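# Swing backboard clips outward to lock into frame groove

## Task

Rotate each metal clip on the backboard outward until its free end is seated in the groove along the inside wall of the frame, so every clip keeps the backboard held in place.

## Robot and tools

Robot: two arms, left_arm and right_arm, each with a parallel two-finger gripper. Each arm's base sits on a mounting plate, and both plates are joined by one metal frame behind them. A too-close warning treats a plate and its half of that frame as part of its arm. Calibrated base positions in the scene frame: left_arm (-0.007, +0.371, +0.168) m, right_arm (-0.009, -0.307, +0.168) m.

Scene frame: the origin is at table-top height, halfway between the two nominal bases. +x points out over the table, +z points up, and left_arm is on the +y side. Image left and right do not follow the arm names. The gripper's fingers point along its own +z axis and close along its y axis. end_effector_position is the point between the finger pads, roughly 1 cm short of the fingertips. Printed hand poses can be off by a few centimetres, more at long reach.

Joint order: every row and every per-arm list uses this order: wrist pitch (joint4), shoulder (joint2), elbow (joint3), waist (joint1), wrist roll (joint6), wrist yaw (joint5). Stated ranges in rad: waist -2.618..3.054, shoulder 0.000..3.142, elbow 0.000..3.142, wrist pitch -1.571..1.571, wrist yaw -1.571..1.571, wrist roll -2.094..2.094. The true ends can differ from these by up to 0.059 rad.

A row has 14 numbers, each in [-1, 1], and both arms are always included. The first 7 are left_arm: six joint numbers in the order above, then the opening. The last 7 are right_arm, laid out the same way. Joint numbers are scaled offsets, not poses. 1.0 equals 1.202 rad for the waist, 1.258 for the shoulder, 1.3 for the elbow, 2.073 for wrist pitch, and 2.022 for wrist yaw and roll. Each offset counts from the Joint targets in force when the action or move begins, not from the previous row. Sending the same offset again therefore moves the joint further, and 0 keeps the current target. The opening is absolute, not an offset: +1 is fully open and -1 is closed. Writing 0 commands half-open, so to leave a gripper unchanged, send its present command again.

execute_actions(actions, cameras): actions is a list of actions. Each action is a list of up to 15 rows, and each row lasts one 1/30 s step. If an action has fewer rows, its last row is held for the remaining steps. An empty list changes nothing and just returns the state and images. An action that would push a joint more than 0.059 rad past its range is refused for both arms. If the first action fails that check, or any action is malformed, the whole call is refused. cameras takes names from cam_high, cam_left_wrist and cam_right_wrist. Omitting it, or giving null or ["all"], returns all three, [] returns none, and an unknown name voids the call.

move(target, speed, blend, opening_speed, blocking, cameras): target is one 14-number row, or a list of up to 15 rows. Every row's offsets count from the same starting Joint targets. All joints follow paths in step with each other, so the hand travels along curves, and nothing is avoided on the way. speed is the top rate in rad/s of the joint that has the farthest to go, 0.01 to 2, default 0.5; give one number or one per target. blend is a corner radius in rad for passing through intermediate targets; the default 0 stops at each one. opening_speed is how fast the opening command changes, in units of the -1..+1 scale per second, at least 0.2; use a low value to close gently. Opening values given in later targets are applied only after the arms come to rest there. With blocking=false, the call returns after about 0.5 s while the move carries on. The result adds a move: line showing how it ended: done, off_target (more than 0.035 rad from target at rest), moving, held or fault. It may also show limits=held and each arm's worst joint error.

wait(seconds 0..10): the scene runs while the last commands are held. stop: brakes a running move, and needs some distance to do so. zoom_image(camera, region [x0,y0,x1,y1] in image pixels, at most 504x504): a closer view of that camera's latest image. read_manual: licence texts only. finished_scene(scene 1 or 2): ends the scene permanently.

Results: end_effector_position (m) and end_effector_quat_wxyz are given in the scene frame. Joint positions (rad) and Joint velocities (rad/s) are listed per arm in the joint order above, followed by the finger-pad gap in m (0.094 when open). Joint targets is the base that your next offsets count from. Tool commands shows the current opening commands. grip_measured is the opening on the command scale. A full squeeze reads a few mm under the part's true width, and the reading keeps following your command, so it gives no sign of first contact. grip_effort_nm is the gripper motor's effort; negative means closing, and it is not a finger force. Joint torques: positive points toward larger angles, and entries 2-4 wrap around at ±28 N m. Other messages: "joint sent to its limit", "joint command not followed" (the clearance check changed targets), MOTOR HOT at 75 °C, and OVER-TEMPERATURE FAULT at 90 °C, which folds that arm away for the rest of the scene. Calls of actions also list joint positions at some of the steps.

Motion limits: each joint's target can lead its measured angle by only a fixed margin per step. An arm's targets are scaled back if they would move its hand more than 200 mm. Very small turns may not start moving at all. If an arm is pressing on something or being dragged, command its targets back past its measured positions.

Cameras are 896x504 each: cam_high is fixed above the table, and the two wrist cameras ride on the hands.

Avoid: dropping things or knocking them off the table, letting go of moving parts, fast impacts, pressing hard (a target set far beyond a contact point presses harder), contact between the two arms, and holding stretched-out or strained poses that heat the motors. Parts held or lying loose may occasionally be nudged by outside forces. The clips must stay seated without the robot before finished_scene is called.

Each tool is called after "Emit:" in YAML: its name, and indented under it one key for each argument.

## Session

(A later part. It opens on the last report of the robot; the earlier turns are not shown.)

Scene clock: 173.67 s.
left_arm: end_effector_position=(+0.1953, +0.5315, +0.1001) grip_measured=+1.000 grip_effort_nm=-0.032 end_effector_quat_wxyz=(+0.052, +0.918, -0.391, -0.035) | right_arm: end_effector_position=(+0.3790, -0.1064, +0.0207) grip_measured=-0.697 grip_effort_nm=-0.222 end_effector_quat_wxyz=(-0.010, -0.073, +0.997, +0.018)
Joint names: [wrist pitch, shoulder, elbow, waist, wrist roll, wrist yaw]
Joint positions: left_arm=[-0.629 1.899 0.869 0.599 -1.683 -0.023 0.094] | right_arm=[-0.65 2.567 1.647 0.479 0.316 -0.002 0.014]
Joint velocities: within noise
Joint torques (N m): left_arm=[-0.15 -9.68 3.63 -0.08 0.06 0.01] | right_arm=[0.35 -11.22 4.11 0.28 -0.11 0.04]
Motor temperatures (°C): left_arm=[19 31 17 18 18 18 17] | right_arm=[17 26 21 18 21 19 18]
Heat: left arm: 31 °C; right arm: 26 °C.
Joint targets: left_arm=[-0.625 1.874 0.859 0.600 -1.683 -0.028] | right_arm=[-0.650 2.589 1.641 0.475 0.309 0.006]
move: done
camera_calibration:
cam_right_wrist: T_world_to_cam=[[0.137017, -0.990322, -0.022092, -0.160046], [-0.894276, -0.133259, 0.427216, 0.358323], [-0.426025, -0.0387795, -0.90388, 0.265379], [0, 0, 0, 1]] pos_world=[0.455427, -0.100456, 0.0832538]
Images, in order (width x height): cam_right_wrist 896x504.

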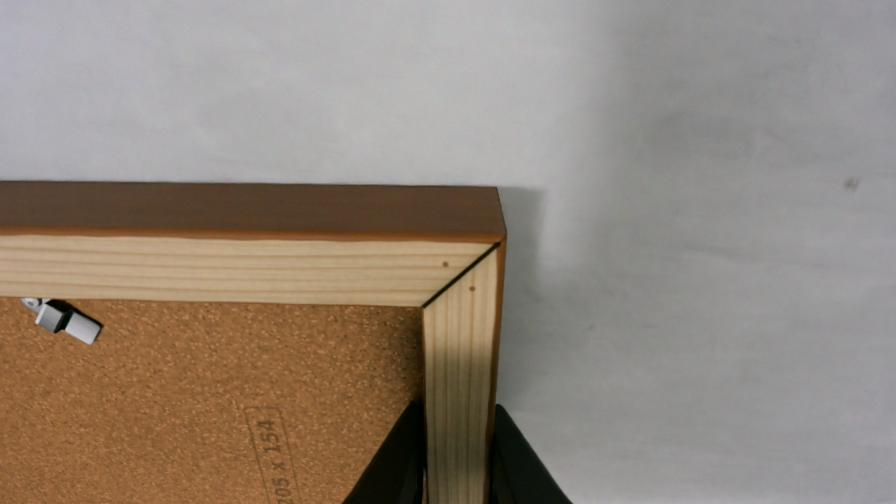

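Emit:
move:
  target:
    - [0,0,0,0,0,0,1,0,0,0,0,0,0,0.277]
    - [0,0,0,0,0,0,1,0,-0.1033,0,0,0,0,0.277]
  speed: 0.4
  cameras: ["cam_right_wrist"]

Emit:
zoom_image:
  camera: "cam_right_wrist"
  region: [350, 240, 550, 400]

Emit:
move:
  target:
    - [0,0,0,0,0,0,1,0.1708,-0.2695,-0.4869,0.1131,0.0673,0,0.277]
    - [0,0,0,0,0,0,1,0.1708,-0.19,-0.4869,0.1131,0.0673,0,0.277]
  speed: [0.6,0.3]
  cameras: ["cam_right_wrist"]

Scene clock: 184.83 s.
left_arm: end_effector_position=(+0.1953, +0.5315, +0.1001) grip_measured=+1.000 grip_effort_nm=-0.027 end_effector_quat_wxyz=(+0.052, +0.918, -0.391, -0.035) | right_arm: end_effector_position=(+0.3981, -0.0989, +0.0563) grip_measured=+0.275 grip_effort_nm=0.061 end_effector_quat_wxyz=(+0.029, -0.072, +0.996, +0.033)
Joint names: [wrist pitch, shoulder, elbow, waist, wrist roll, wrist yaw]
Joint positions: left_arm=[-0.629 1.899 0.869 0.599 -1.683 -0.023 0.094] | right_arm=[-0.651 2.484 1.647 0.479 0.316 0.001 0.06]
Joint velocities: within noise
Joint torques (N m): left_arm=[-0.19 -9.57 3.88 0.01 0 -0.05] | right_arm=[0.52 -15.49 4.44 0.25 -0.1 0.02]
Motor temperatures (°C): left_arm=[19 32 17 18 18 18 17] | right_arm=[17 27 21 18 21 19 17]
Heat: left arm: 32 °C; right arm: 27 °C.
Joint targets: left_arm=[-0.625 1.874 0.859 0.600 -1.683 -0.028] | right_arm=[-0.650 2.460 1.641 0.475 0.309 0.006]
move: done
camera_calibration:
cam_right_wrist: T_world_to_cam=[[0.136237, -0.989616, -0.0458132, -0.15281], [-0.924026, -0.143611, 0.354333, 0.376174], [-0.357233, -0.00594079, -0.933996, 0.283568], [0, 0, 0, 1]] pos_world=[0.469713, -0.0955156, 0.12456]
Images, in order (width x height): cam_right_wrist 896x504.

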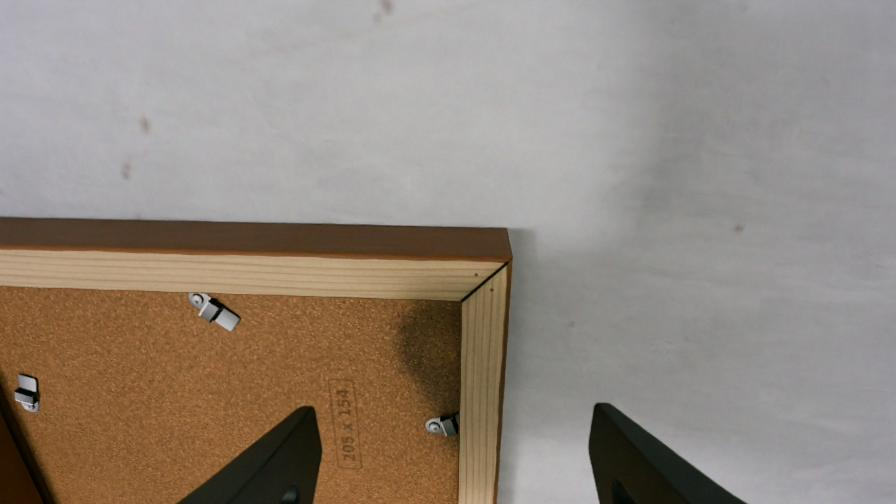

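Scaled by 2.520.

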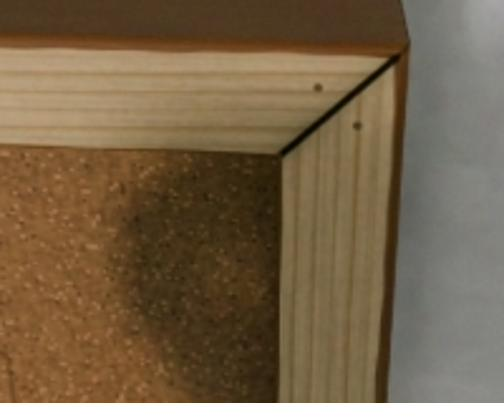

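Scene clock: 186.73 s.
left_arm: end_effector_position=(+0.1953, +0.5315, +0.1001) grip_measured=+1.000 grip_effort_nm=-0.032 end_effector_quat_wxyz=(+0.052, +0.918, -0.391, -0.035) | right_arm: end_effector_position=(+0.2712, -0.1134, +0.0433) grip_measured=+0.275 grip_effort_nm=0.061 end_effector_quat_wxyz=(+0.020, -0.074, +0.996, +0.034)
Joint names: [wrist pitch, shoulder, elbow, waist, wrist roll, wrist yaw]
Joint positions: left_arm=[-0.629 1.899 0.869 0.599 -1.683 -0.023 0.094] | right_arm=[-0.304 2.216 1.018 0.605 0.438 0.001 0.06]
Joint velocities: within noise
Joint torques (N m): left_arm=[-0.19 -9.66 3.69 -0.06 0.05 -0.03] | right_arm=[0.55 -9.48 2.99 1.05 0.04 0.02]
Motor temperatures (°C): left_arm=[19 32 17 18 18 18 17] | right_arm=[17 27 21 18 21 19 17]
Heat: left arm: 32 °C; right arm: 27 °C.
Joint targets: left_arm=[-0.625 1.874 0.859 0.600 -1.683 -0.028] | right_arm=[-0.296 2.220 1.009 0.611 0.445 0.006]
move: done
camera_calibration:
cam_right_wrist: T_world_to_cam=[[0.140465, -0.988859, -0.0492627, -0.151315], [-0.917256, -0.148702, 0.369499, 0.258375], [-0.372708, -0.00671528, -0.927925, 0.229818], [0, 0, 0, 1]] pos_world=[0.343905, -0.109665, 0.11033]
Images, in order (width x height): cam_right_wrist 896x504.

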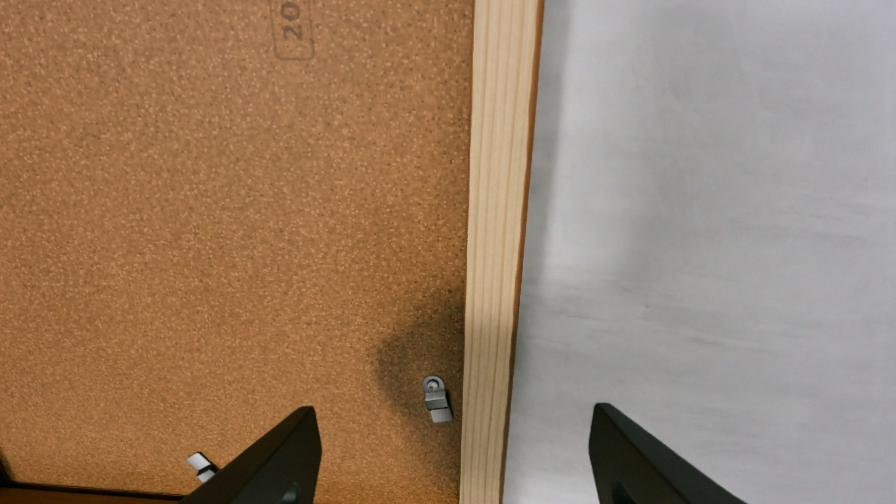

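Emit:
move:
  target: [0,0,0,0,0,0,1,0,0.045,0,0,0,0,0.277]
  speed: 0.25
  cameras: ["cam_right_wrist"]

Scene clock: 200.27 s.
left_arm: end_effector_position=(+0.1953, +0.5315, +0.1001) grip_measured=+1.000 grip_effort_nm=-0.017 end_effector_quat_wxyz=(+0.052, +0.918, -0.391, -0.035) | right_arm: end_effector_position=(+0.2602, -0.1199, +0.0271) grip_measured=+0.275 grip_effort_nm=0.066 end_effector_quat_wxyz=(-0.002, -0.075, +0.997, +0.022)
Joint names: [wrist pitch, shoulder, elbow, waist, wrist roll, wrist yaw]
Joint positions: left_arm=[-0.629 1.899 0.869 0.599 -1.683 -0.023 0.094] | right_arm=[-0.303 2.268 1.018 0.605 0.439 0.001 0.06]
Joint velocities: within noise
Joint torques (N m): left_arm=[-0.2 -9.61 3.74 0.03 0.04 -0.06] | right_arm=[0.48 -9.1 2.74 1.02 0.03 0.01]
Motor temperatures (°C): left_arm=[19 32 17 18 18 18 17] | right_arm=[17 25 21 18 21 19 17]
Heat: left arm: 32 °C; right arm: 25 °C.
Joint targets: left_arm=[-0.625 1.874 0.859 0.600 -1.683 -0.028] | right_arm=[-0.296 2.277 1.009 0.611 0.445 0.006]
move: done
camera_calibration:
cam_right_wrist: T_world_to_cam=[[0.140477, -0.989706, -0.0273523, -0.157749], [-0.900531, -0.139204, 0.411905, 0.248935], [-0.411472, -0.0332317, -0.910816, 0.217113], [0, 0, 0, 1]] pos_world=[0.33567, -0.114257, 0.090898]
Images, in order (width x height): cam_right_wrist 896x504.

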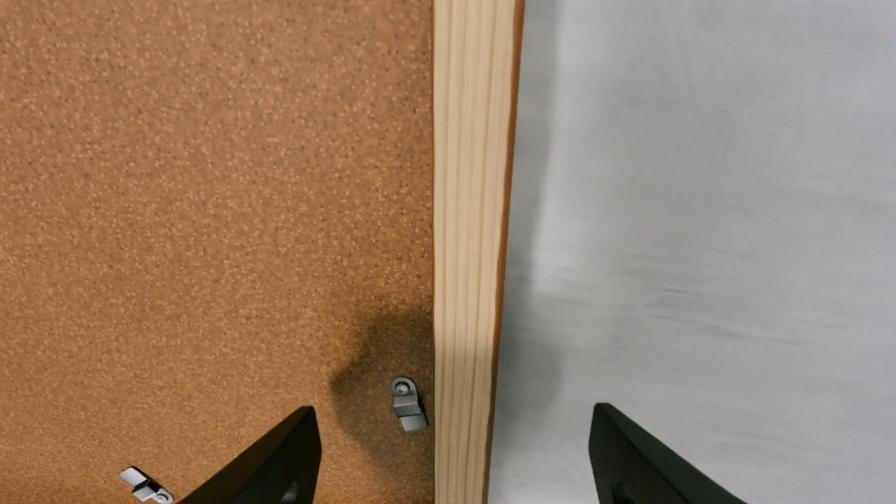

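Emit:
move:
  target:
    - [0,0,0,0,0,0,1,0,0.028,0,0,0,0,0.277]
    - [0,0,0,0,0,0,1,0,0.028,0,0,0,0,-0.35]
    - [0,0,0,0,0,0,1,0,0.028,0,0,0,0,-0.55]
  speed: 0.12
  opening_speed: 0.35
  cameras: ["cam_right_wrist"]

Scene clock: 208.17 s.
left_arm: end_effector_position=(+0.1953, +0.5315, +0.1001) grip_measured=+1.000 grip_effort_nm=-0.022 end_effector_quat_wxyz=(+0.052, +0.918, -0.391, -0.035) | right_arm: end_effector_position=(+0.2544, -0.1189, +0.0187) grip_measured=-0.546 grip_effort_nm=-0.252 end_effector_quat_wxyz=(-0.013, -0.076, +0.997, +0.025)
Joint names: [wrist pitch, shoulder, elbow, waist, wrist roll, wrist yaw]
Joint positions: left_arm=[-0.629 1.899 0.869 0.599 -1.683 -0.023 0.094] | right_arm=[-0.29 2.296 1.018 0.608 0.44 -0.015 0.021]
Joint velocities: within noise
Joint torques (N m): left_arm=[-0.19 -9.74 3.73 0.01 0.03 -0.07] | right_arm=[0.32 -8.46 2.58 0.72 0.02 0.16]
Motor temperatures (°C): left_arm=[19 32 17 18 18 18 17] | right_arm=[17 24 21 18 21 19 17]
Heat: left arm: 32 °C; right arm: 24 °C.
Joint targets: left_arm=[-0.625 1.874 0.859 0.600 -1.683 -0.028] | right_arm=[-0.296 2.312 1.009 0.611 0.445 0.006]
move: done
camera_calibration:
cam_right_wrist: T_world_to_cam=[[0.142468, -0.98919, -0.0347214, -0.156454], [-0.891037, -0.143448, 0.430668, 0.243969], [-0.430994, -0.0304183, -0.901842, 0.212177], [0, 0, 0, 1]] pos_world=[0.331122, -0.113312, 0.0808484]
Images, in order (width x height): cam_right_wrist 896x504.

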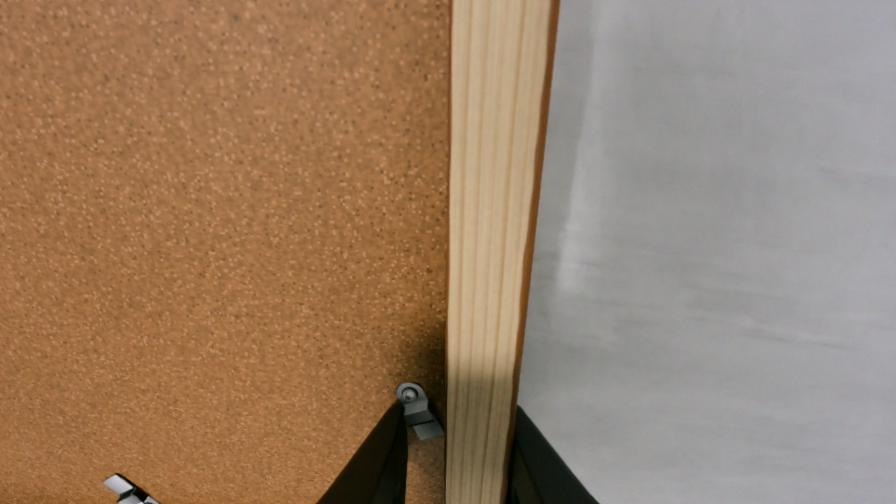

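Emit:
move:
  target:
    - [0,0,0,0,0,0,1,0,0,0,0,0,0,-0.7]
  opening_speed: 0.25
  cameras: ["cam_right_wrist"]

Emit:
zoom_image:
  camera: "cam_right_wrist"
  region: [350, 340, 590, 500]

Scene clock: 211.73 s.
left_arm: end_effector_position=(+0.1953, +0.5315, +0.1001) grip_measured=+1.000 grip_effort_nm=-0.017 end_effector_quat_wxyz=(+0.052, +0.918, -0.391, -0.035) | right_arm: end_effector_position=(+0.2543, -0.1212, +0.0186) grip_measured=-0.692 grip_effort_nm=-0.491 end_effector_quat_wxyz=(-0.012, -0.076, +0.997, +0.019)
Joint names: [wrist pitch, shoulder, elbow, waist, wrist roll, wrist yaw]
Joint positions: left_arm=[-0.629 1.899 0.869 0.599 -1.683 -0.023 0.094] | right_arm=[-0.296 2.296 1.018 0.608 0.44 -0.005 0.014]
Joint velocities: within noise
Joint torques (N m): left_arm=[-0.22 -9.65 3.79 -0.03 0.04 -0.02] | right_arm=[0.36 -8.44 2.58 0.73 0.03 0.07]
Motor temperatures (°C): left_arm=[19 32 17 18 18 18 17] | right_arm=[17 24 21 18 21 19 17]
Heat: left arm: 32 °C; right arm: 24 °C.
Joint targets: left_arm=[-0.625 1.874 0.859 0.600 -1.683 -0.028] | right_arm=[-0.296 2.312 1.009 0.611 0.445 0.006]
move: done
camera_calibration:
cam_right_wrist: T_world_to_cam=[[0.142342, -0.989547, -0.0231229, -0.158911], [-0.89162, -0.13833, 0.431137, 0.244372], [-0.429829, -0.040752, -0.90199, 0.210447], [0, 0, 0, 1]] pos_world=[0.330963, -0.11487, 0.0807891]
Images, in order (width x height): cam_right_wrist 896x504.

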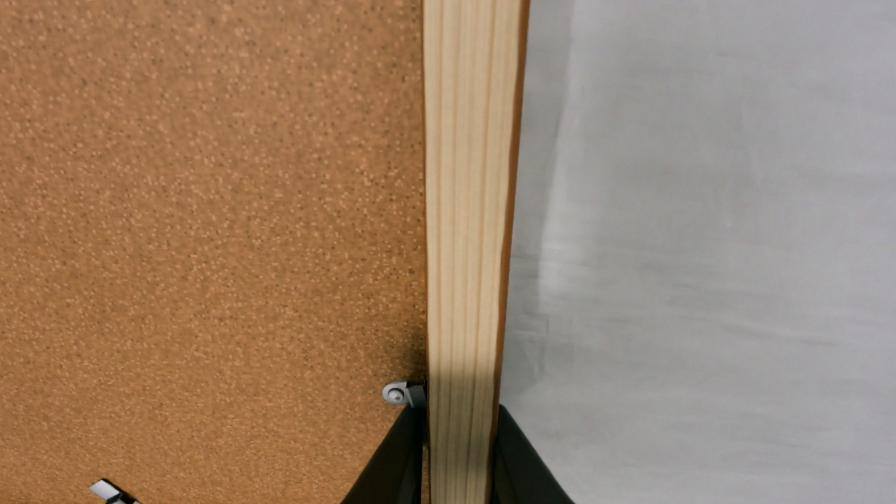

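Scaled by 2.100.

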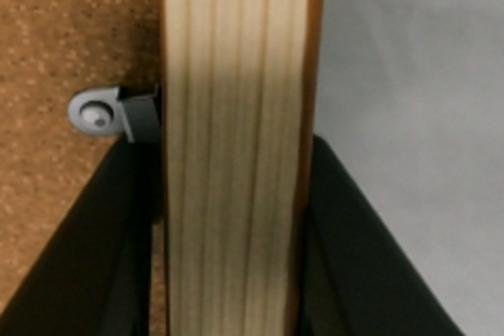

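Emit:
move:
  target:
    - [0,0,0,0,0,0,1,0,0,0,0,0,0,0.277]
    - [0,0,0,0,0,0,1,0,-0.1,0,0,0,0,0.277]
    - [0,0,0,0,0,0,1,-0.1688,0.02,0.5238,0.2762,0.1642,0,0.277]
    - [0,0,0,0,0,0,1,-0.1688,0.1574,0.4896,0.2762,0.1642,0,0.277]
  speed: [0.4,0.4,0.6,0.4]
  cameras: ["cam_right_wrist"]

Scene clock: 223.20 s.
left_arm: end_effector_position=(+0.1953, +0.5315, +0.1001) grip_measured=+1.000 grip_effort_nm=-0.022 end_effector_quat_wxyz=(+0.052, +0.918, -0.391, -0.035) | right_arm: end_effector_position=(+0.2602, +0.0605, +0.0540) grip_measured=+0.275 grip_effort_nm=0.061 end_effector_quat_wxyz=(+0.011, -0.077, +0.996, +0.042)
Joint names: [wrist pitch, shoulder, elbow, waist, wrist roll, wrist yaw]
Joint positions: left_arm=[-0.629 1.899 0.869 0.599 -1.683 -0.023 0.094] | right_arm=[-0.645 2.51 1.65 0.944 0.771 -0.001 0.06]
Joint velocities: within noise
Joint torques (N m): left_arm=[-0.23 -9.74 3.77 0.02 0.03 -0.03] | right_arm=[0.52 -13.2 4.49 0.51 0.04 0.04]
Motor temperatures (°C): left_arm=[19 32 17 18 18 18 17] | right_arm=[17 24 21 18 21 19 18]
Heat: left arm: 32 °C; right arm: 24 °C.
Joint targets: left_arm=[-0.625 1.874 0.859 0.600 -1.683 -0.028] | right_arm=[-0.646 2.510 1.645 0.943 0.777 0.006]
move: done
camera_calibration:
cam_right_wrist: T_world_to_cam=[[0.146527, -0.986944, -0.0668628, 0.0220162], [-0.908891, -0.161002, 0.384702, 0.267868], [-0.390445, 0.00440153, -0.920616, 0.240339], [0, 0, 0, 1]] pos_world=[0.334076, 0.0637981, 0.119682]
Images, in order (width x height): cam_right_wrist 896x504.

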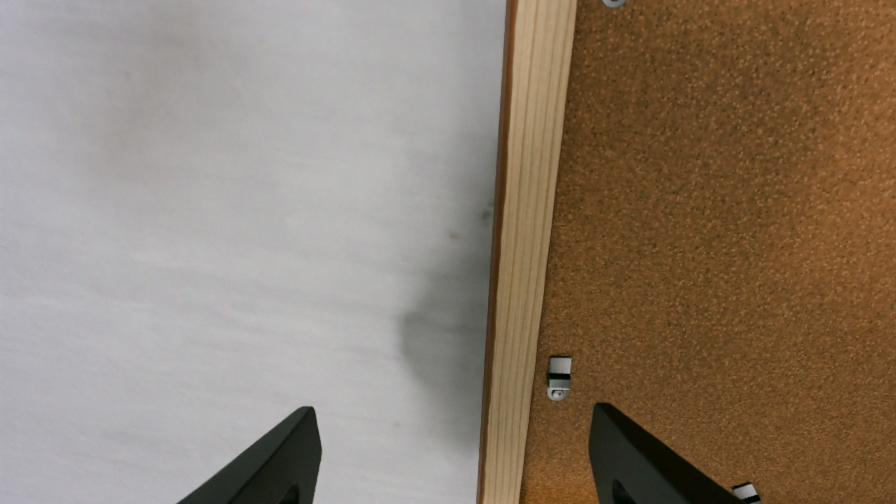

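Emit:
move:
  target:
    - [0,0,0,0,0,0,1,0,0,0,-0.014,0,0,0.277]
    - [0,0,0,0,0,0,1,0,0.035,0,-0.014,0,0,0.277]
  speed: 0.25
  cameras: ["cam_right_wrist"]

Scene clock: 245.53 s.
left_arm: end_effector_position=(+0.1953, +0.5315, +0.1001) grip_measured=+1.000 grip_effort_nm=-0.027 end_effector_quat_wxyz=(+0.052, +0.918, -0.391, -0.035) | right_arm: end_effector_position=(+0.2586, +0.0505, +0.0378) grip_measured=+0.275 grip_effort_nm=0.061 end_effector_quat_wxyz=(-0.001, -0.071, +0.997, +0.028)
Joint names: [wrist pitch, shoulder, elbow, waist, wrist roll, wrist yaw]
Joint positions: left_arm=[-0.629 1.899 0.869 0.599 -1.683 -0.023 0.094] | right_arm=[-0.645 2.547 1.65 0.931 0.771 -0.001 0.06]
Joint velocities: within noise
Joint torques (N m): left_arm=[-0.18 -9.62 3.74 0.12 0.03 -0.04] | right_arm=[0.43 -12.59 4.26 0.14 0.04 0.04]
Motor temperatures (°C): left_arm=[19 32 17 18 18 18 17] | right_arm=[17 26 22 18 21 19 17]
Heat: left arm: 32 °C; right arm: 26 °C.
Joint targets: left_arm=[-0.625 1.874 0.859 0.600 -1.683 -0.028] | right_arm=[-0.646 2.554 1.645 0.926 0.778 0.006]
move: done
camera_calibration:
cam_right_wrist: T_world_to_cam=[[0.134256, -0.990111, -0.0406864, 0.0135787], [-0.901508, -0.139082, 0.409804, 0.267154], [-0.41141, -0.0183396, -0.911266, 0.23108], [0, 0, 0, 1]] pos_world=[0.334087, 0.0548385, 0.101647]
Images, in order (width x height): cam_right_wrist 896x504.

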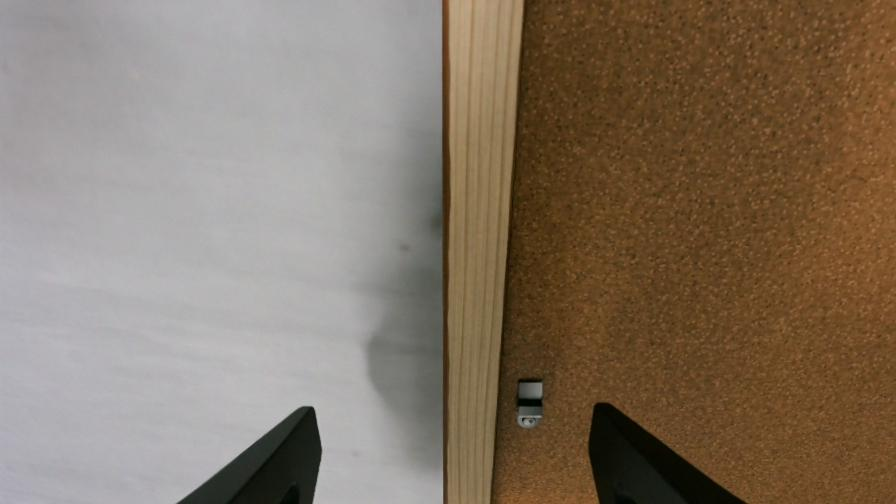

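Emit:
execute_actions:
  actions: []

Emit:
zoom_image:
  camera: "cam_right_wrist"
  region: [350, 300, 650, 504]

Scene clock: 276.77 s.
left_arm: end_effector_position=(+0.1953, +0.5315, +0.1001) grip_measured=+1.000 grip_effort_nm=-0.027 end_effector_quat_wxyz=(+0.052, +0.918, -0.391, -0.035) | right_arm: end_effector_position=(+0.2586, +0.0505, +0.0378) grip_measured=+0.275 grip_effort_nm=0.066 end_effector_quat_wxyz=(-0.001, -0.071, +0.997, +0.028)
Joint names: [wrist pitch, shoulder, elbow, waist, wrist roll, wrist yaw]
Joint positions: left_arm=[-0.629 1.899 0.869 0.599 -1.683 -0.023 0.094] | right_arm=[-0.645 2.547 1.65 0.931 0.771 -0.001 0.06]
Joint velocities: within noise
Joint torques (N m): left_arm=[-0.22 -9.69 3.67 0.02 0.01 -0.02] | right_arm=[0.43 -12.59 4.31 0.14 0.03 0.04]
Motor temperatures (°C): left_arm=[19 32 17 18 18 18 17] | right_arm=[17 27 22 18 21 19 17]
Heat: left arm: 32 °C; right arm: 27 °C.
Joint targets: left_arm=[-0.625 1.874 0.859 0.600 -1.683 -0.028] | right_arm=[-0.646 2.554 1.645 0.926 0.777 0.006]
Tool commands: left_gripper/opening=+1.0 right_gripper/opening=+0.277
camera_calibration:
cam_left_wrist: T_world_to_cam=[[0.724981, 0.672245, -0.149962, -0.478685], [0.667262, -0.631513, 0.394909, 0.204604], [0.170772, -0.386366, -0.906399, 0.346901], [0, 0, 0, 1]] pos_world=[0.151272, 0.585034, 0.161846]
cam_right_wrist: T_world_to_cam=[[0.134256, -0.990111, -0.0406864, 0.0135787], [-0.901508, -0.139082, 0.409804, 0.267154], [-0.41141, -0.0183396, -0.911266, 0.23108], [0, 0, 0, 1]] pos_world=[0.334087, 0.0548385, 0.101647]

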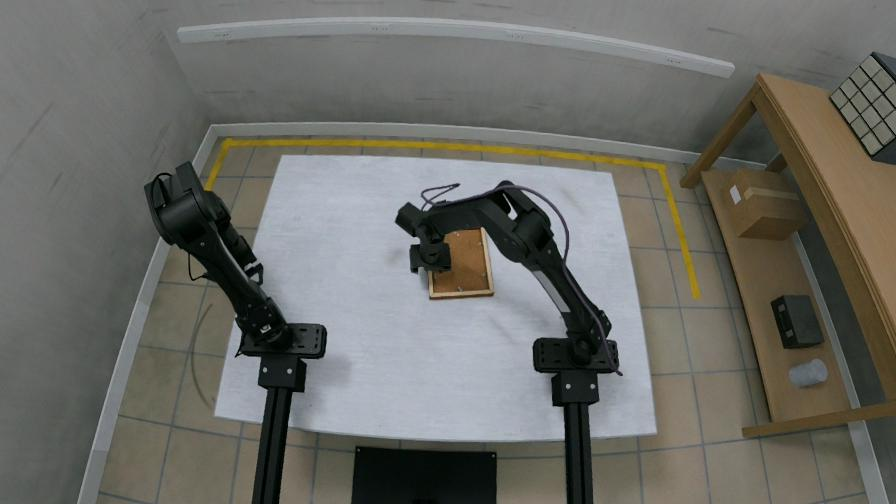

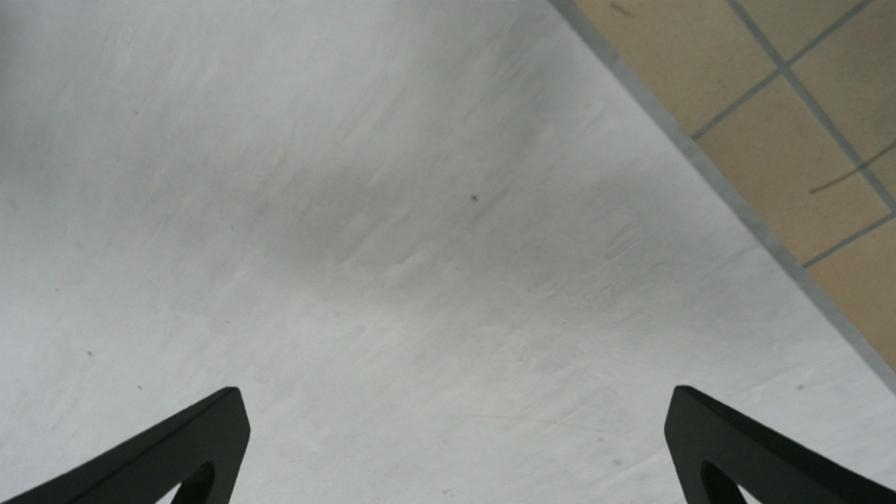

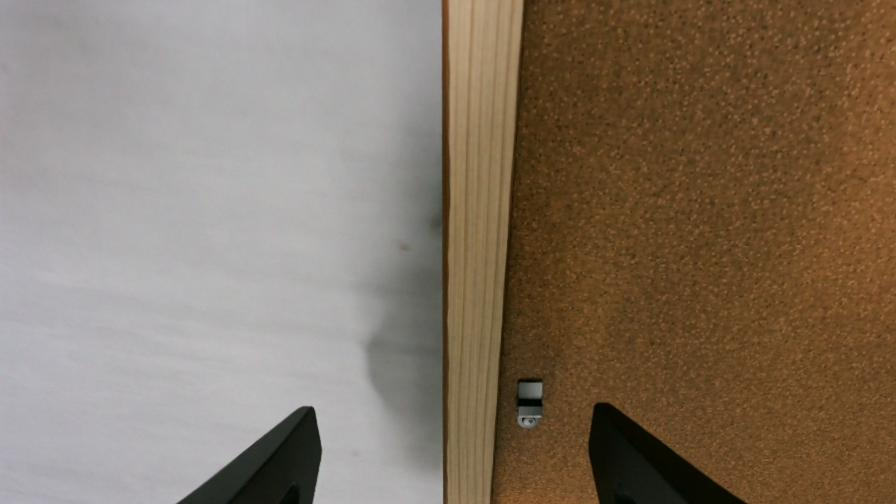

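Scaled by 1.680.

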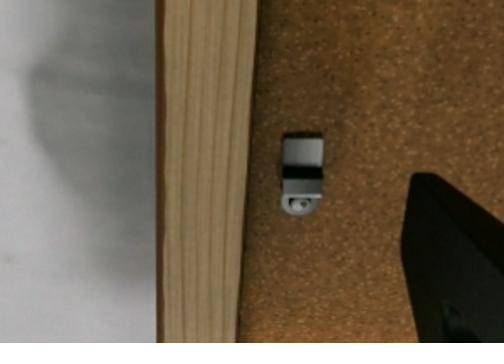

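Emit:
move:
  target:
    - [0,0,0,0,0,0,1,0,0.0167,0.0385,0,0,0,0.277]
    - [0,0,0,0,0,0,1,0,0.0350,0.0154,0,0,0,0.277]
  speed: 0.15
  cameras: ["cam_right_wrist"]

Emit:
zoom_image:
  camera: "cam_right_wrist"
  region: [350, 300, 650, 504]

Scene clock: 299.27 s.
left_arm: end_effector_position=(+0.1953, +0.5315, +0.1001) grip_measured=+1.000 grip_effort_nm=-0.027 end_effector_quat_wxyz=(+0.052, +0.918, -0.391, -0.035) | right_arm: end_effector_position=(+0.2551, +0.0468, +0.0233) grip_measured=+0.275 grip_effort_nm=0.061 end_effector_quat_wxyz=(-0.010, -0.072, +0.997, +0.018)
Joint names: [wrist pitch, shoulder, elbow, waist, wrist roll, wrist yaw]
Joint positions: left_arm=[-0.629 1.899 0.869 0.599 -1.683 -0.023 0.094] | right_arm=[-0.645 2.587 1.663 0.931 0.771 -0.001 0.06]
Joint velocities: within noise
Joint torques (N m): left_arm=[-0.19 -9.65 3.66 -0.01 0.02 -0.04] | right_arm=[0.39 -12.3 4.67 0.13 0.03 0.02]
Motor temperatures (°C): left_arm=[19 32 17 18 18 18 17] | right_arm=[17 28 22 18 21 19 17]
Heat: left arm: 32 °C; right arm: 28 °C.
Joint targets: left_arm=[-0.625 1.874 0.859 0.600 -1.683 -0.028] | right_arm=[-0.646 2.598 1.665 0.926 0.777 0.006]
move: done
camera_calibration:
cam_right_wrist: T_world_to_cam=[[0.134771, -0.990646, -0.0213958, 0.00920285], [-0.894356, -0.130911, 0.427773, 0.266737], [-0.426572, -0.0385159, -0.903633, 0.220922], [0, 0, 0, 1]] pos_world=[0.331557, 0.0525444, 0.0857271]
Images, in order (width x height): cam_right_wrist 896x504.

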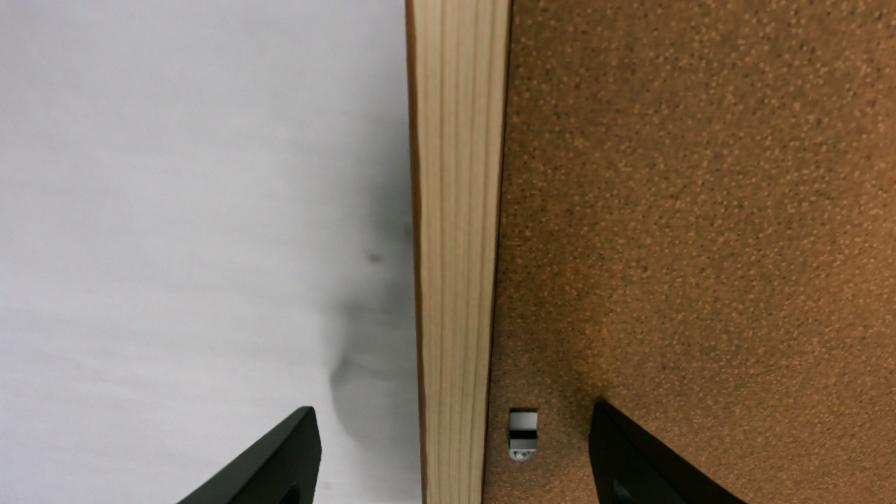

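Scaled by 1.680.

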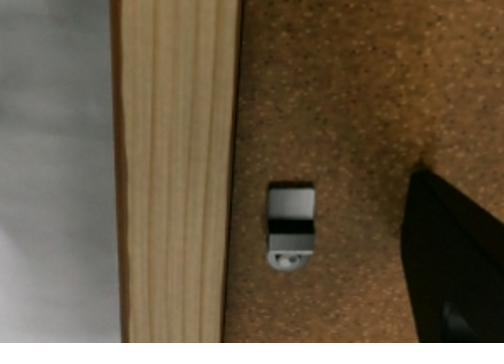

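Emit:
move:
  target:
    - [0,0,0,0,0,0,1,0,0.0127,0,0,0,0,0.277]
    - [0,0,0,0,0,0,1,0,0.0127,0,0,0,0,-0.35]
    - [0,0,0,0,0,0,1,0,0.0127,0,0,0,0,-0.55]
    - [0,0,0,0,0,0,1,0,0.0127,0,0,0,0,-0.69]
  speed: 0.1
  opening_speed: 0.3
  cameras: ["cam_right_wrist"]

Emit:
zoom_image:
  camera: "cam_right_wrist"
  region: [350, 300, 650, 504]

Scene clock: 309.70 s.
left_arm: end_effector_position=(+0.1953, +0.5315, +0.1001) grip_measured=+1.000 grip_effort_nm=-0.027 end_effector_quat_wxyz=(+0.052, +0.918, -0.391, -0.035) | right_arm: end_effector_position=(+0.2549, +0.0442, +0.0219) grip_measured=-0.681 grip_effort_nm=-0.510 end_effector_quat_wxyz=(-0.011, -0.070, +0.997, +0.013)
Joint names: [wrist pitch, shoulder, elbow, waist, wrist roll, wrist yaw]
Joint positions: left_arm=[-0.629 1.899 0.869 0.599 -1.683 -0.023 0.094] | right_arm=[-0.651 2.59 1.663 0.93 0.774 0.004 0.015]
Joint velocities: within noise
Joint torques (N m): left_arm=[-0.18 -9.72 3.75 0.05 0.04 0.01] | right_arm=[0.42 -11.17 4.66 0.21 0 -0.02]
Motor temperatures (°C): left_arm=[19 33 17 18 18 18 17] | right_arm=[17 27 22 18 21 19 17]
Heat: left arm: 33 °C; right arm: 27 °C.
Joint targets: left_arm=[-0.625 1.874 0.859 0.600 -1.683 -0.028] | right_arm=[-0.646 2.614 1.665 0.927 0.777 0.006]
move: done
camera_calibration:
cam_right_wrist: T_world_to_cam=[[0.130869, -0.991335, -0.0113484, 0.00743252], [-0.894548, -0.123011, 0.429712, 0.266512], [-0.427384, -0.0460844, -0.902895, 0.220065], [0, 0, 0, 1]] pos_world=[0.331488, 0.0502937, 0.0842566]
Images, in order (width x height): cam_right_wrist 896x504.

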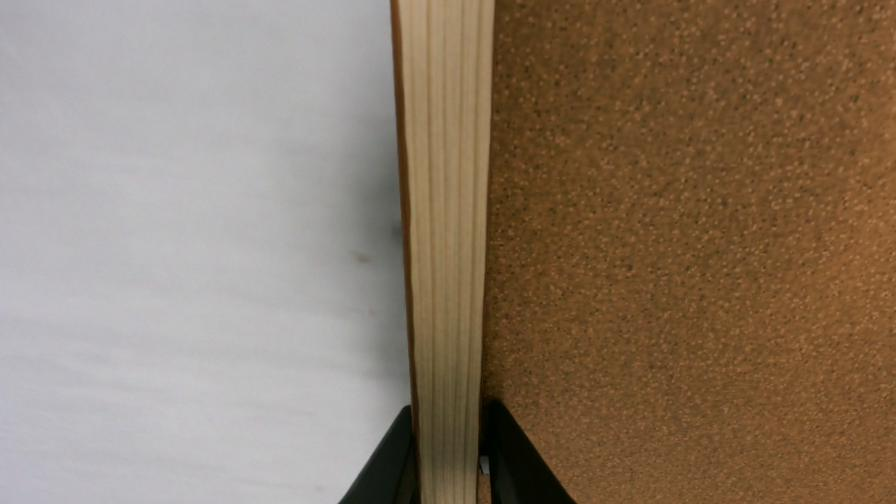

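Scaled by 1.680.

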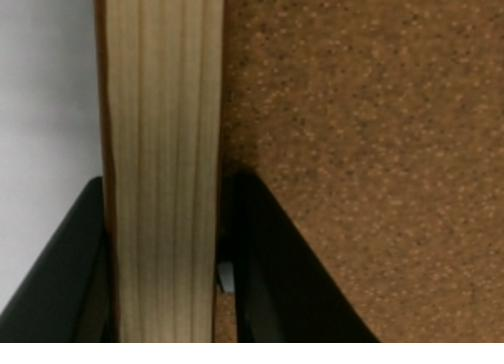

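Emit:
move:
  target:
    - [0,0,0,0,0,0,1,0,-0.0127,0,0,0,0,-0.5]
    - [0,0,0,0,0,0,1,0,-0.0127,0,0,0,0,0.277]
    - [0,0,0,0,0,0,1,0,-0.1,0,0,0,0,0.277]
  speed: 0.3
  opening_speed: 0.5
  cameras: ["cam_right_wrist"]

Emit:
zoom_image:
  camera: "cam_right_wrist"
  region: [350, 300, 650, 504]

Scene clock: 317.63 s.
left_arm: end_effector_position=(+0.1953, +0.5315, +0.1001) grip_measured=+1.000 grip_effort_nm=-0.027 end_effector_quat_wxyz=(+0.052, +0.918, -0.391, -0.035) | right_arm: end_effector_position=(+0.2682, +0.0597, +0.0546) grip_measured=+0.275 grip_effort_nm=0.066 end_effector_quat_wxyz=(+0.016, -0.069, +0.997, +0.044)
Joint names: [wrist pitch, shoulder, elbow, waist, wrist roll, wrist yaw]
Joint positions: left_arm=[-0.629 1.899 0.869 0.599 -1.683 -0.023 0.094] | right_arm=[-0.644 2.515 1.663 0.93 0.774 0.003 0.06]
Joint velocities: within noise
Joint torques (N m): left_arm=[-0.19 -9.65 3.79 -0.05 0.03 -0.01] | right_arm=[0.5 -15.84 5.01 0.2 0 0]
Motor temperatures (°C): left_arm=[19 33 17 18 18 18 17] | right_arm=[17 28 22 18 21 19 17]
Heat: left arm: 33 °C; right arm: 28 °C.
Joint targets: left_arm=[-0.625 1.874 0.859 0.600 -1.683 -0.028] | right_arm=[-0.646 2.488 1.665 0.927 0.777 0.006]
move: done
camera_calibration:
cam_right_wrist: T_world_to_cam=[[0.12984, -0.989047, -0.0701921, 0.0248618], [-0.914668, -0.146803, 0.376606, 0.275958], [-0.382786, 0.0153041, -0.92371, 0.241434], [0, 0, 0, 1]] pos_world=[0.341599, 0.061406, 0.120833]
Images, in order (width x height): cam_right_wrist 896x504.

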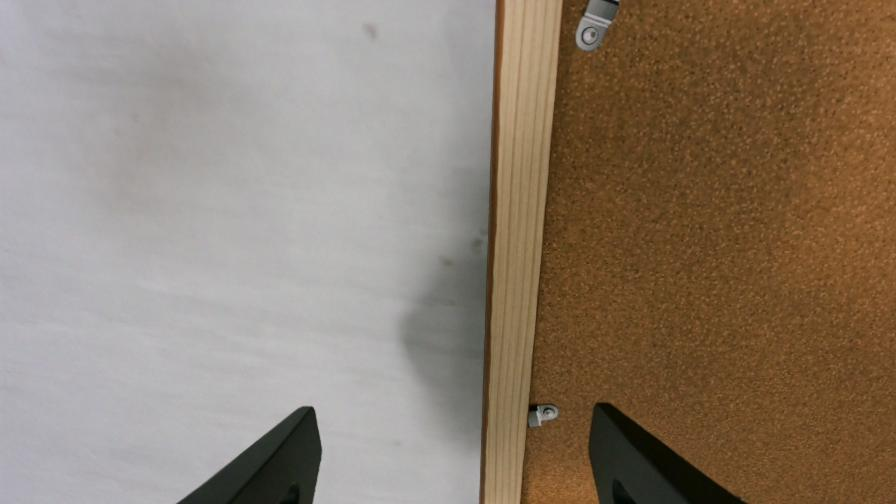

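Scaled by 1.680.

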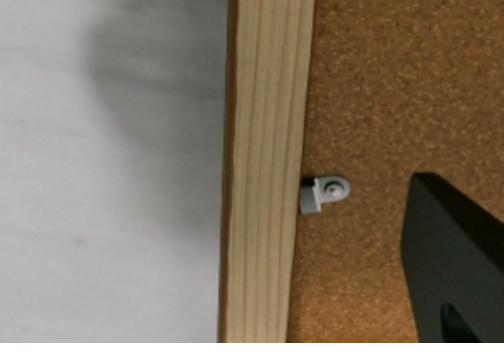

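Emit:
zoom_image:
  camera: "cam_right_wrist"
  region: [500, 380, 600, 440]

Emit:
zoom_image:
  camera: "cam_right_wrist"
  region: [530, 0, 680, 90]

Scaled by 5.040.

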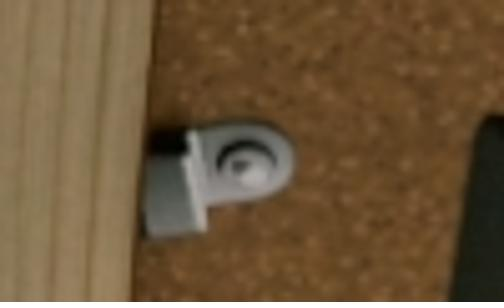

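Scaled by 3.360.

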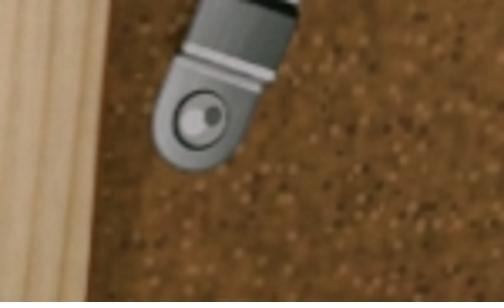

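Emit:
move:
  target:
    - [0,0,0,0,0,0,1,-0.1997,0.2850,0.5346,-0.1111,-0.0739,0,0.277]
    - [0,0,0,0,0,0,1,-0.1997,0.3029,0.51,-0.1111,-0.0739,0,0.277]
  speed: 0.4
  cameras: ["cam_right_wrist"]

Emit:
zoom_image:
  camera: "cam_right_wrist"
  region: [350, 300, 650, 504]

Scene clock: 342.70 s.
left_arm: end_effector_position=(+0.1953, +0.5315, +0.1001) grip_measured=+1.000 grip_effort_nm=-0.022 end_effector_quat_wxyz=(+0.052, +0.918, -0.391, -0.035) | right_arm: end_effector_position=(+0.3500, +0.0555, +0.0409) grip_measured=+0.275 grip_effort_nm=0.061 end_effector_quat_wxyz=(-0.017, -0.072, +0.997, +0.010)
Joint names: [wrist pitch, shoulder, elbow, waist, wrist roll, wrist yaw]
Joint positions: left_arm=[-0.629 1.899 0.869 0.599 -1.683 -0.023 0.094] | right_arm=[-1.052 2.861 2.323 0.797 0.636 0.003 0.06]
Joint velocities: within noise
Joint torques (N m): left_arm=[-0.22 -9.54 3.63 0.06 0.01 -0.03] | right_arm=[0.26 -14.68 5.6 0.32 -0.11 0]
Motor temperatures (°C): left_arm=[19 33 17 18 18 18 17] | right_arm=[17 28 22 18 21 19 17]
Heat: left arm: 33 °C; right arm: 28 °C.
Joint targets: left_arm=[-0.625 1.874 0.859 0.600 -1.683 -0.028] | right_arm=[-1.060 2.869 2.328 0.793 0.628 0.006]
move: done
camera_calibration:
cam_right_wrist: T_world_to_cam=[[0.13619, -0.990668, -0.0054877, 0.00431506], [-0.889071, -0.124663, 0.440468, 0.342533], [-0.437041, -0.0551084, -0.897752, 0.282044], [0, 0, 0, 1]] pos_world=[0.427214, 0.0625191, 0.102355]
Images, in order (width x height): cam_right_wrist 896x504.

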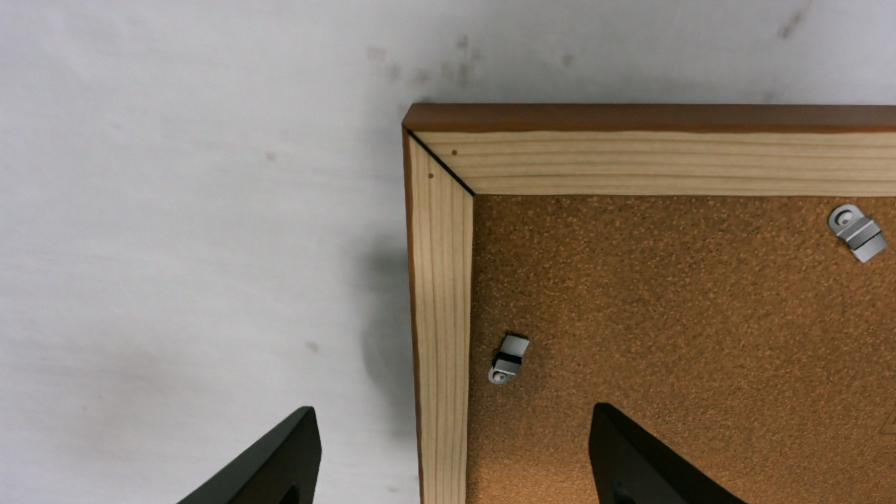

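Scaled by 1.680.

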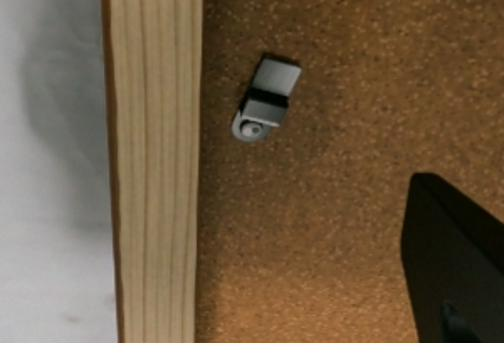

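Emit:
move:
  target:
    - [0,0,0,0,0,0,1,0.0176,0.0127,0.0554,-0.005,-0.0025,0,0.277]
    - [0,0,0,0,0,0,1,0.0176,0.039,0.0338,-0.005,-0.0025,0,0.277]
  speed: 0.15
  cameras: ["cam_right_wrist"]

Emit:
zoom_image:
  camera: "cam_right_wrist"
  region: [350, 300, 650, 504]

Scene clock: 369.87 s.
left_arm: end_effector_position=(+0.1953, +0.5315, +0.1001) grip_measured=+1.000 grip_effort_nm=-0.027 end_effector_quat_wxyz=(+0.052, +0.918, -0.391, -0.035) | right_arm: end_effector_position=(+0.3542, +0.0605, +0.0258) grip_measured=+0.275 grip_effort_nm=0.061 end_effector_quat_wxyz=(-0.011, -0.075, +0.997, +0.014)
Joint names: [wrist pitch, shoulder, elbow, waist, wrist roll, wrist yaw]
Joint positions: left_arm=[-0.629 1.899 0.869 0.599 -1.683 -0.023 0.094] | right_arm=[-1.03 2.912 2.366 0.797 0.63 0.003 0.06]
Joint velocities: within noise
Joint torques (N m): left_arm=[-0.21 -9.74 3.77 0.03 0.02 -0.03] | right_arm=[0.43 -14.89 5.72 -0.24 -0.11 -0.01]
Motor temperatures (°C): left_arm=[19 33 17 18 18 18 17] | right_arm=[17 29 23 18 21 19 17]
Heat: left arm: 33 °C; right arm: 29 °C.
Joint targets: left_arm=[-0.625 1.874 0.859 0.600 -1.683 -0.028] | right_arm=[-1.024 2.919 2.372 0.787 0.623 0.006]
move: done
camera_calibration:
cam_right_wrist: T_world_to_cam=[[0.141014, -0.989904, -0.0142906, 0.00706744], [-0.892988, -0.133413, 0.429854, 0.355707], [-0.427421, -0.0478539, -0.902785, 0.266903], [0, 0, 0, 1]] pos_world=[0.430725, 0.0672245, 0.0881553]
Images, in order (width x height): cam_right_wrist 896x504.

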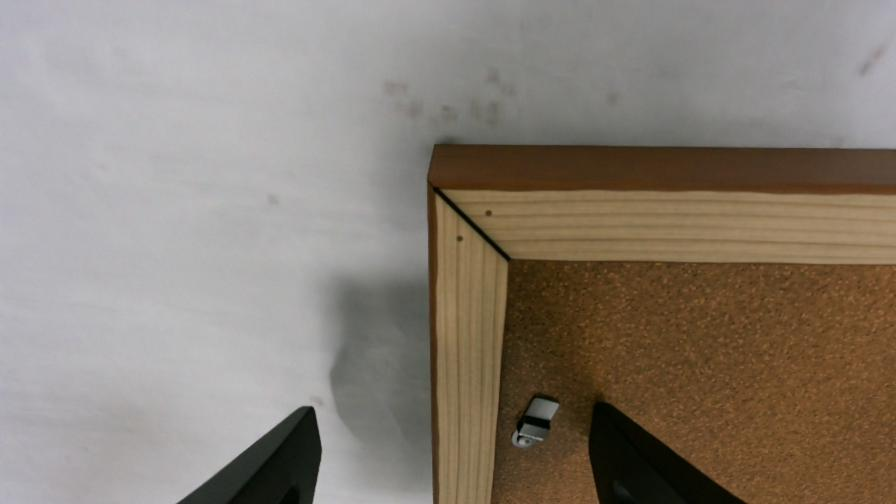

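Scaled by 1.680.

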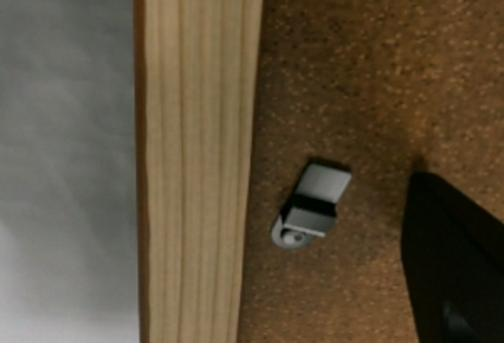

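Emit:
move:
  target:
    - [0,0,0,0,0,0,1,0,0,0,-0.0165,0,0,0.277]
    - [0,0,0,0,0,0,1,0,0.0,0,-0.001,0,0,0.277]
    - [0,0,0,0,0,0,1,0,0.0115,0,-0.001,0,0,0.277]
  speed: 0.15
  cameras: ["cam_right_wrist"]

Emit:
zoom_image:
  camera: "cam_right_wrist"
  region: [350, 300, 650, 504]

Scene clock: 378.63 s.
left_arm: end_effector_position=(+0.1953, +0.5315, +0.1001) grip_measured=+1.000 grip_effort_nm=-0.022 end_effector_quat_wxyz=(+0.052, +0.918, -0.391, -0.035) | right_arm: end_effector_position=(+0.3605, +0.0537, +0.0249) grip_measured=+0.275 grip_effort_nm=0.061 end_effector_quat_wxyz=(-0.012, -0.066, +0.998, +0.014)
Joint names: [wrist pitch, shoulder, elbow, waist, wrist roll, wrist yaw]
Joint positions: left_arm=[-0.629 1.899 0.869 0.599 -1.683 -0.023 0.094] | right_arm=[-1.029 2.914 2.366 0.779 0.63 0.003 0.06]
Joint velocities: within noise
Joint torques (N m): left_arm=[-0.21 -9.7 3.64 -0.09 0.01 -0.06] | right_arm=[0.4 -13.74 5.7 1.33 -0.11 0.01]
Motor temperatures (°C): left_arm=[19 33 17 18 18 18 17] | right_arm=[17 29 22 18 21 19 17]
Heat: left arm: 33 °C; right arm: 29 °C.
Joint targets: left_arm=[-0.625 1.874 0.859 0.600 -1.683 -0.028] | right_arm=[-1.023 2.933 2.372 0.786 0.623 0.006]
move: done
camera_calibration:
cam_right_wrist: T_world_to_cam=[[0.12365, -0.992234, -0.0135193, 0.00585244], [-0.894698, -0.117368, 0.430977, 0.360547], [-0.429216, -0.0411947, -0.902262, 0.268701], [0, 0, 0, 1]] pos_world=[0.437188, 0.0591926, 0.0871299]
Images, in order (width x height): cam_right_wrist 896x504.

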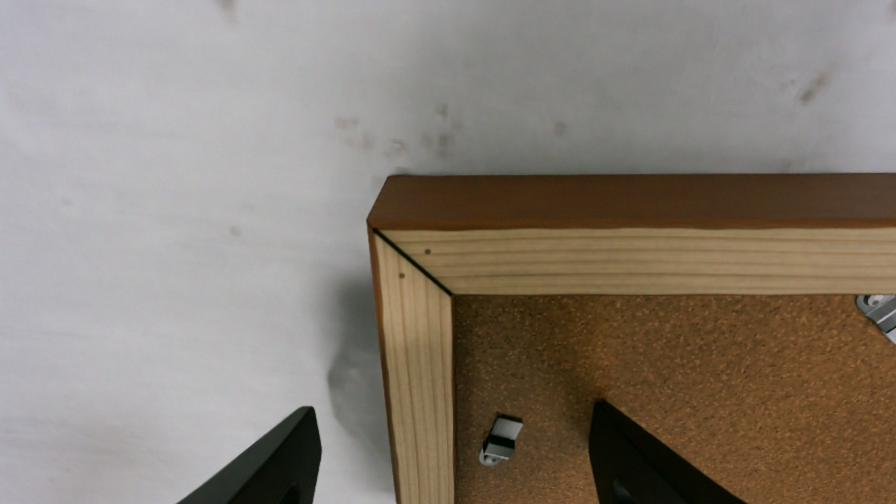

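Scaled by 1.680.

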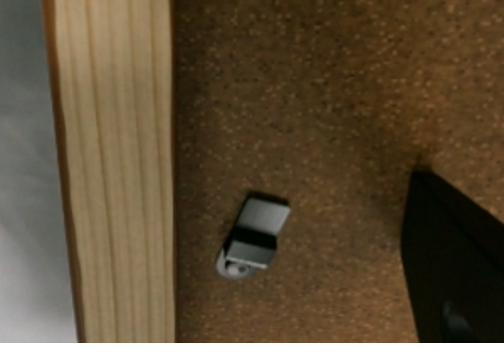

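Emit:
move:
  target:
    - [0,0,0,0,0,0,1,0,-0.0222,0,0,0,0,0.277]
    - [0,0,0,0,0,0,1,0,-0.0222,0,0.0125,0,0,0.277]
    - [0,0,0,0,0,0,1,0,-0.0111,0,0.0125,0,0,0.277]
  speed: 0.15
  cameras: ["cam_right_wrist"]

Emit:
zoom_image:
  camera: "cam_right_wrist"
  region: [350, 300, 650, 504]

Scene clock: 388.67 s.
left_arm: end_effector_position=(+0.1953, +0.5315, +0.1001) grip_measured=+1.000 grip_effort_nm=-0.037 end_effector_quat_wxyz=(+0.052, +0.918, -0.391, -0.035) | right_arm: end_effector_position=(+0.3552, +0.0592, +0.0252) grip_measured=+0.275 grip_effort_nm=0.061 end_effector_quat_wxyz=(-0.011, -0.074, +0.997, +0.014)
Joint names: [wrist pitch, shoulder, elbow, waist, wrist roll, wrist yaw]
Joint positions: left_arm=[-0.629 1.899 0.869 0.599 -1.683 -0.023 0.094] | right_arm=[-1.029 2.914 2.366 0.794 0.629 0.003 0.06]
Joint velocities: within noise
Joint torques (N m): left_arm=[-0.22 -9.65 3.95 -0.02 0.03 -0.04] | right_arm=[0.41 -15.01 5.71 1.36 -0.11 -0.02]
Motor temperatures (°C): left_arm=[19 33 17 18 18 18 17] | right_arm=[17 29 22 18 21 19 17]
Heat: left arm: 33 °C; right arm: 29 °C.
Joint targets: left_arm=[-0.625 1.874 0.859 0.600 -1.683 -0.028] | right_arm=[-1.023 2.919 2.372 0.801 0.623 0.006]
move: done
camera_calibration:
cam_right_wrist: T_world_to_cam=[[0.138774, -0.990232, -0.0134914, 0.00643128], [-0.893133, -0.131029, 0.430284, 0.356593], [-0.427849, -0.0476625, -0.902593, 0.266829], [0, 0, 0, 1]] pos_world=[0.431755, 0.06581, 0.0874888]
Images, in order (width x height): cam_right_wrist 896x504.

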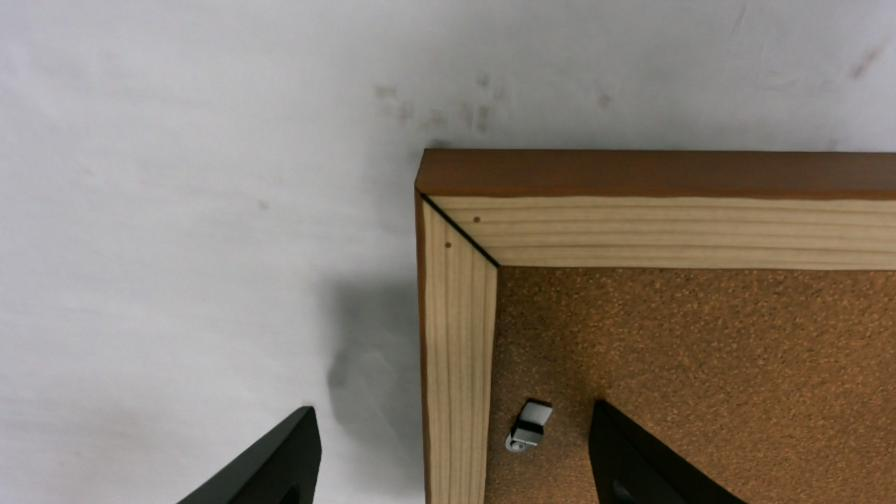

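Scaled by 1.680.

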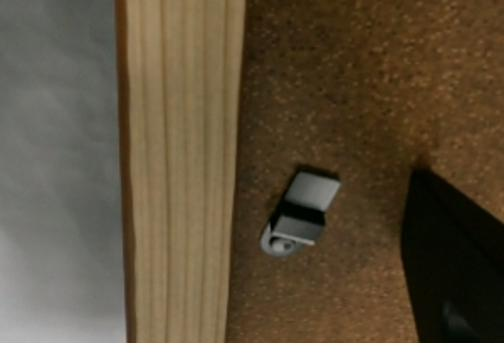

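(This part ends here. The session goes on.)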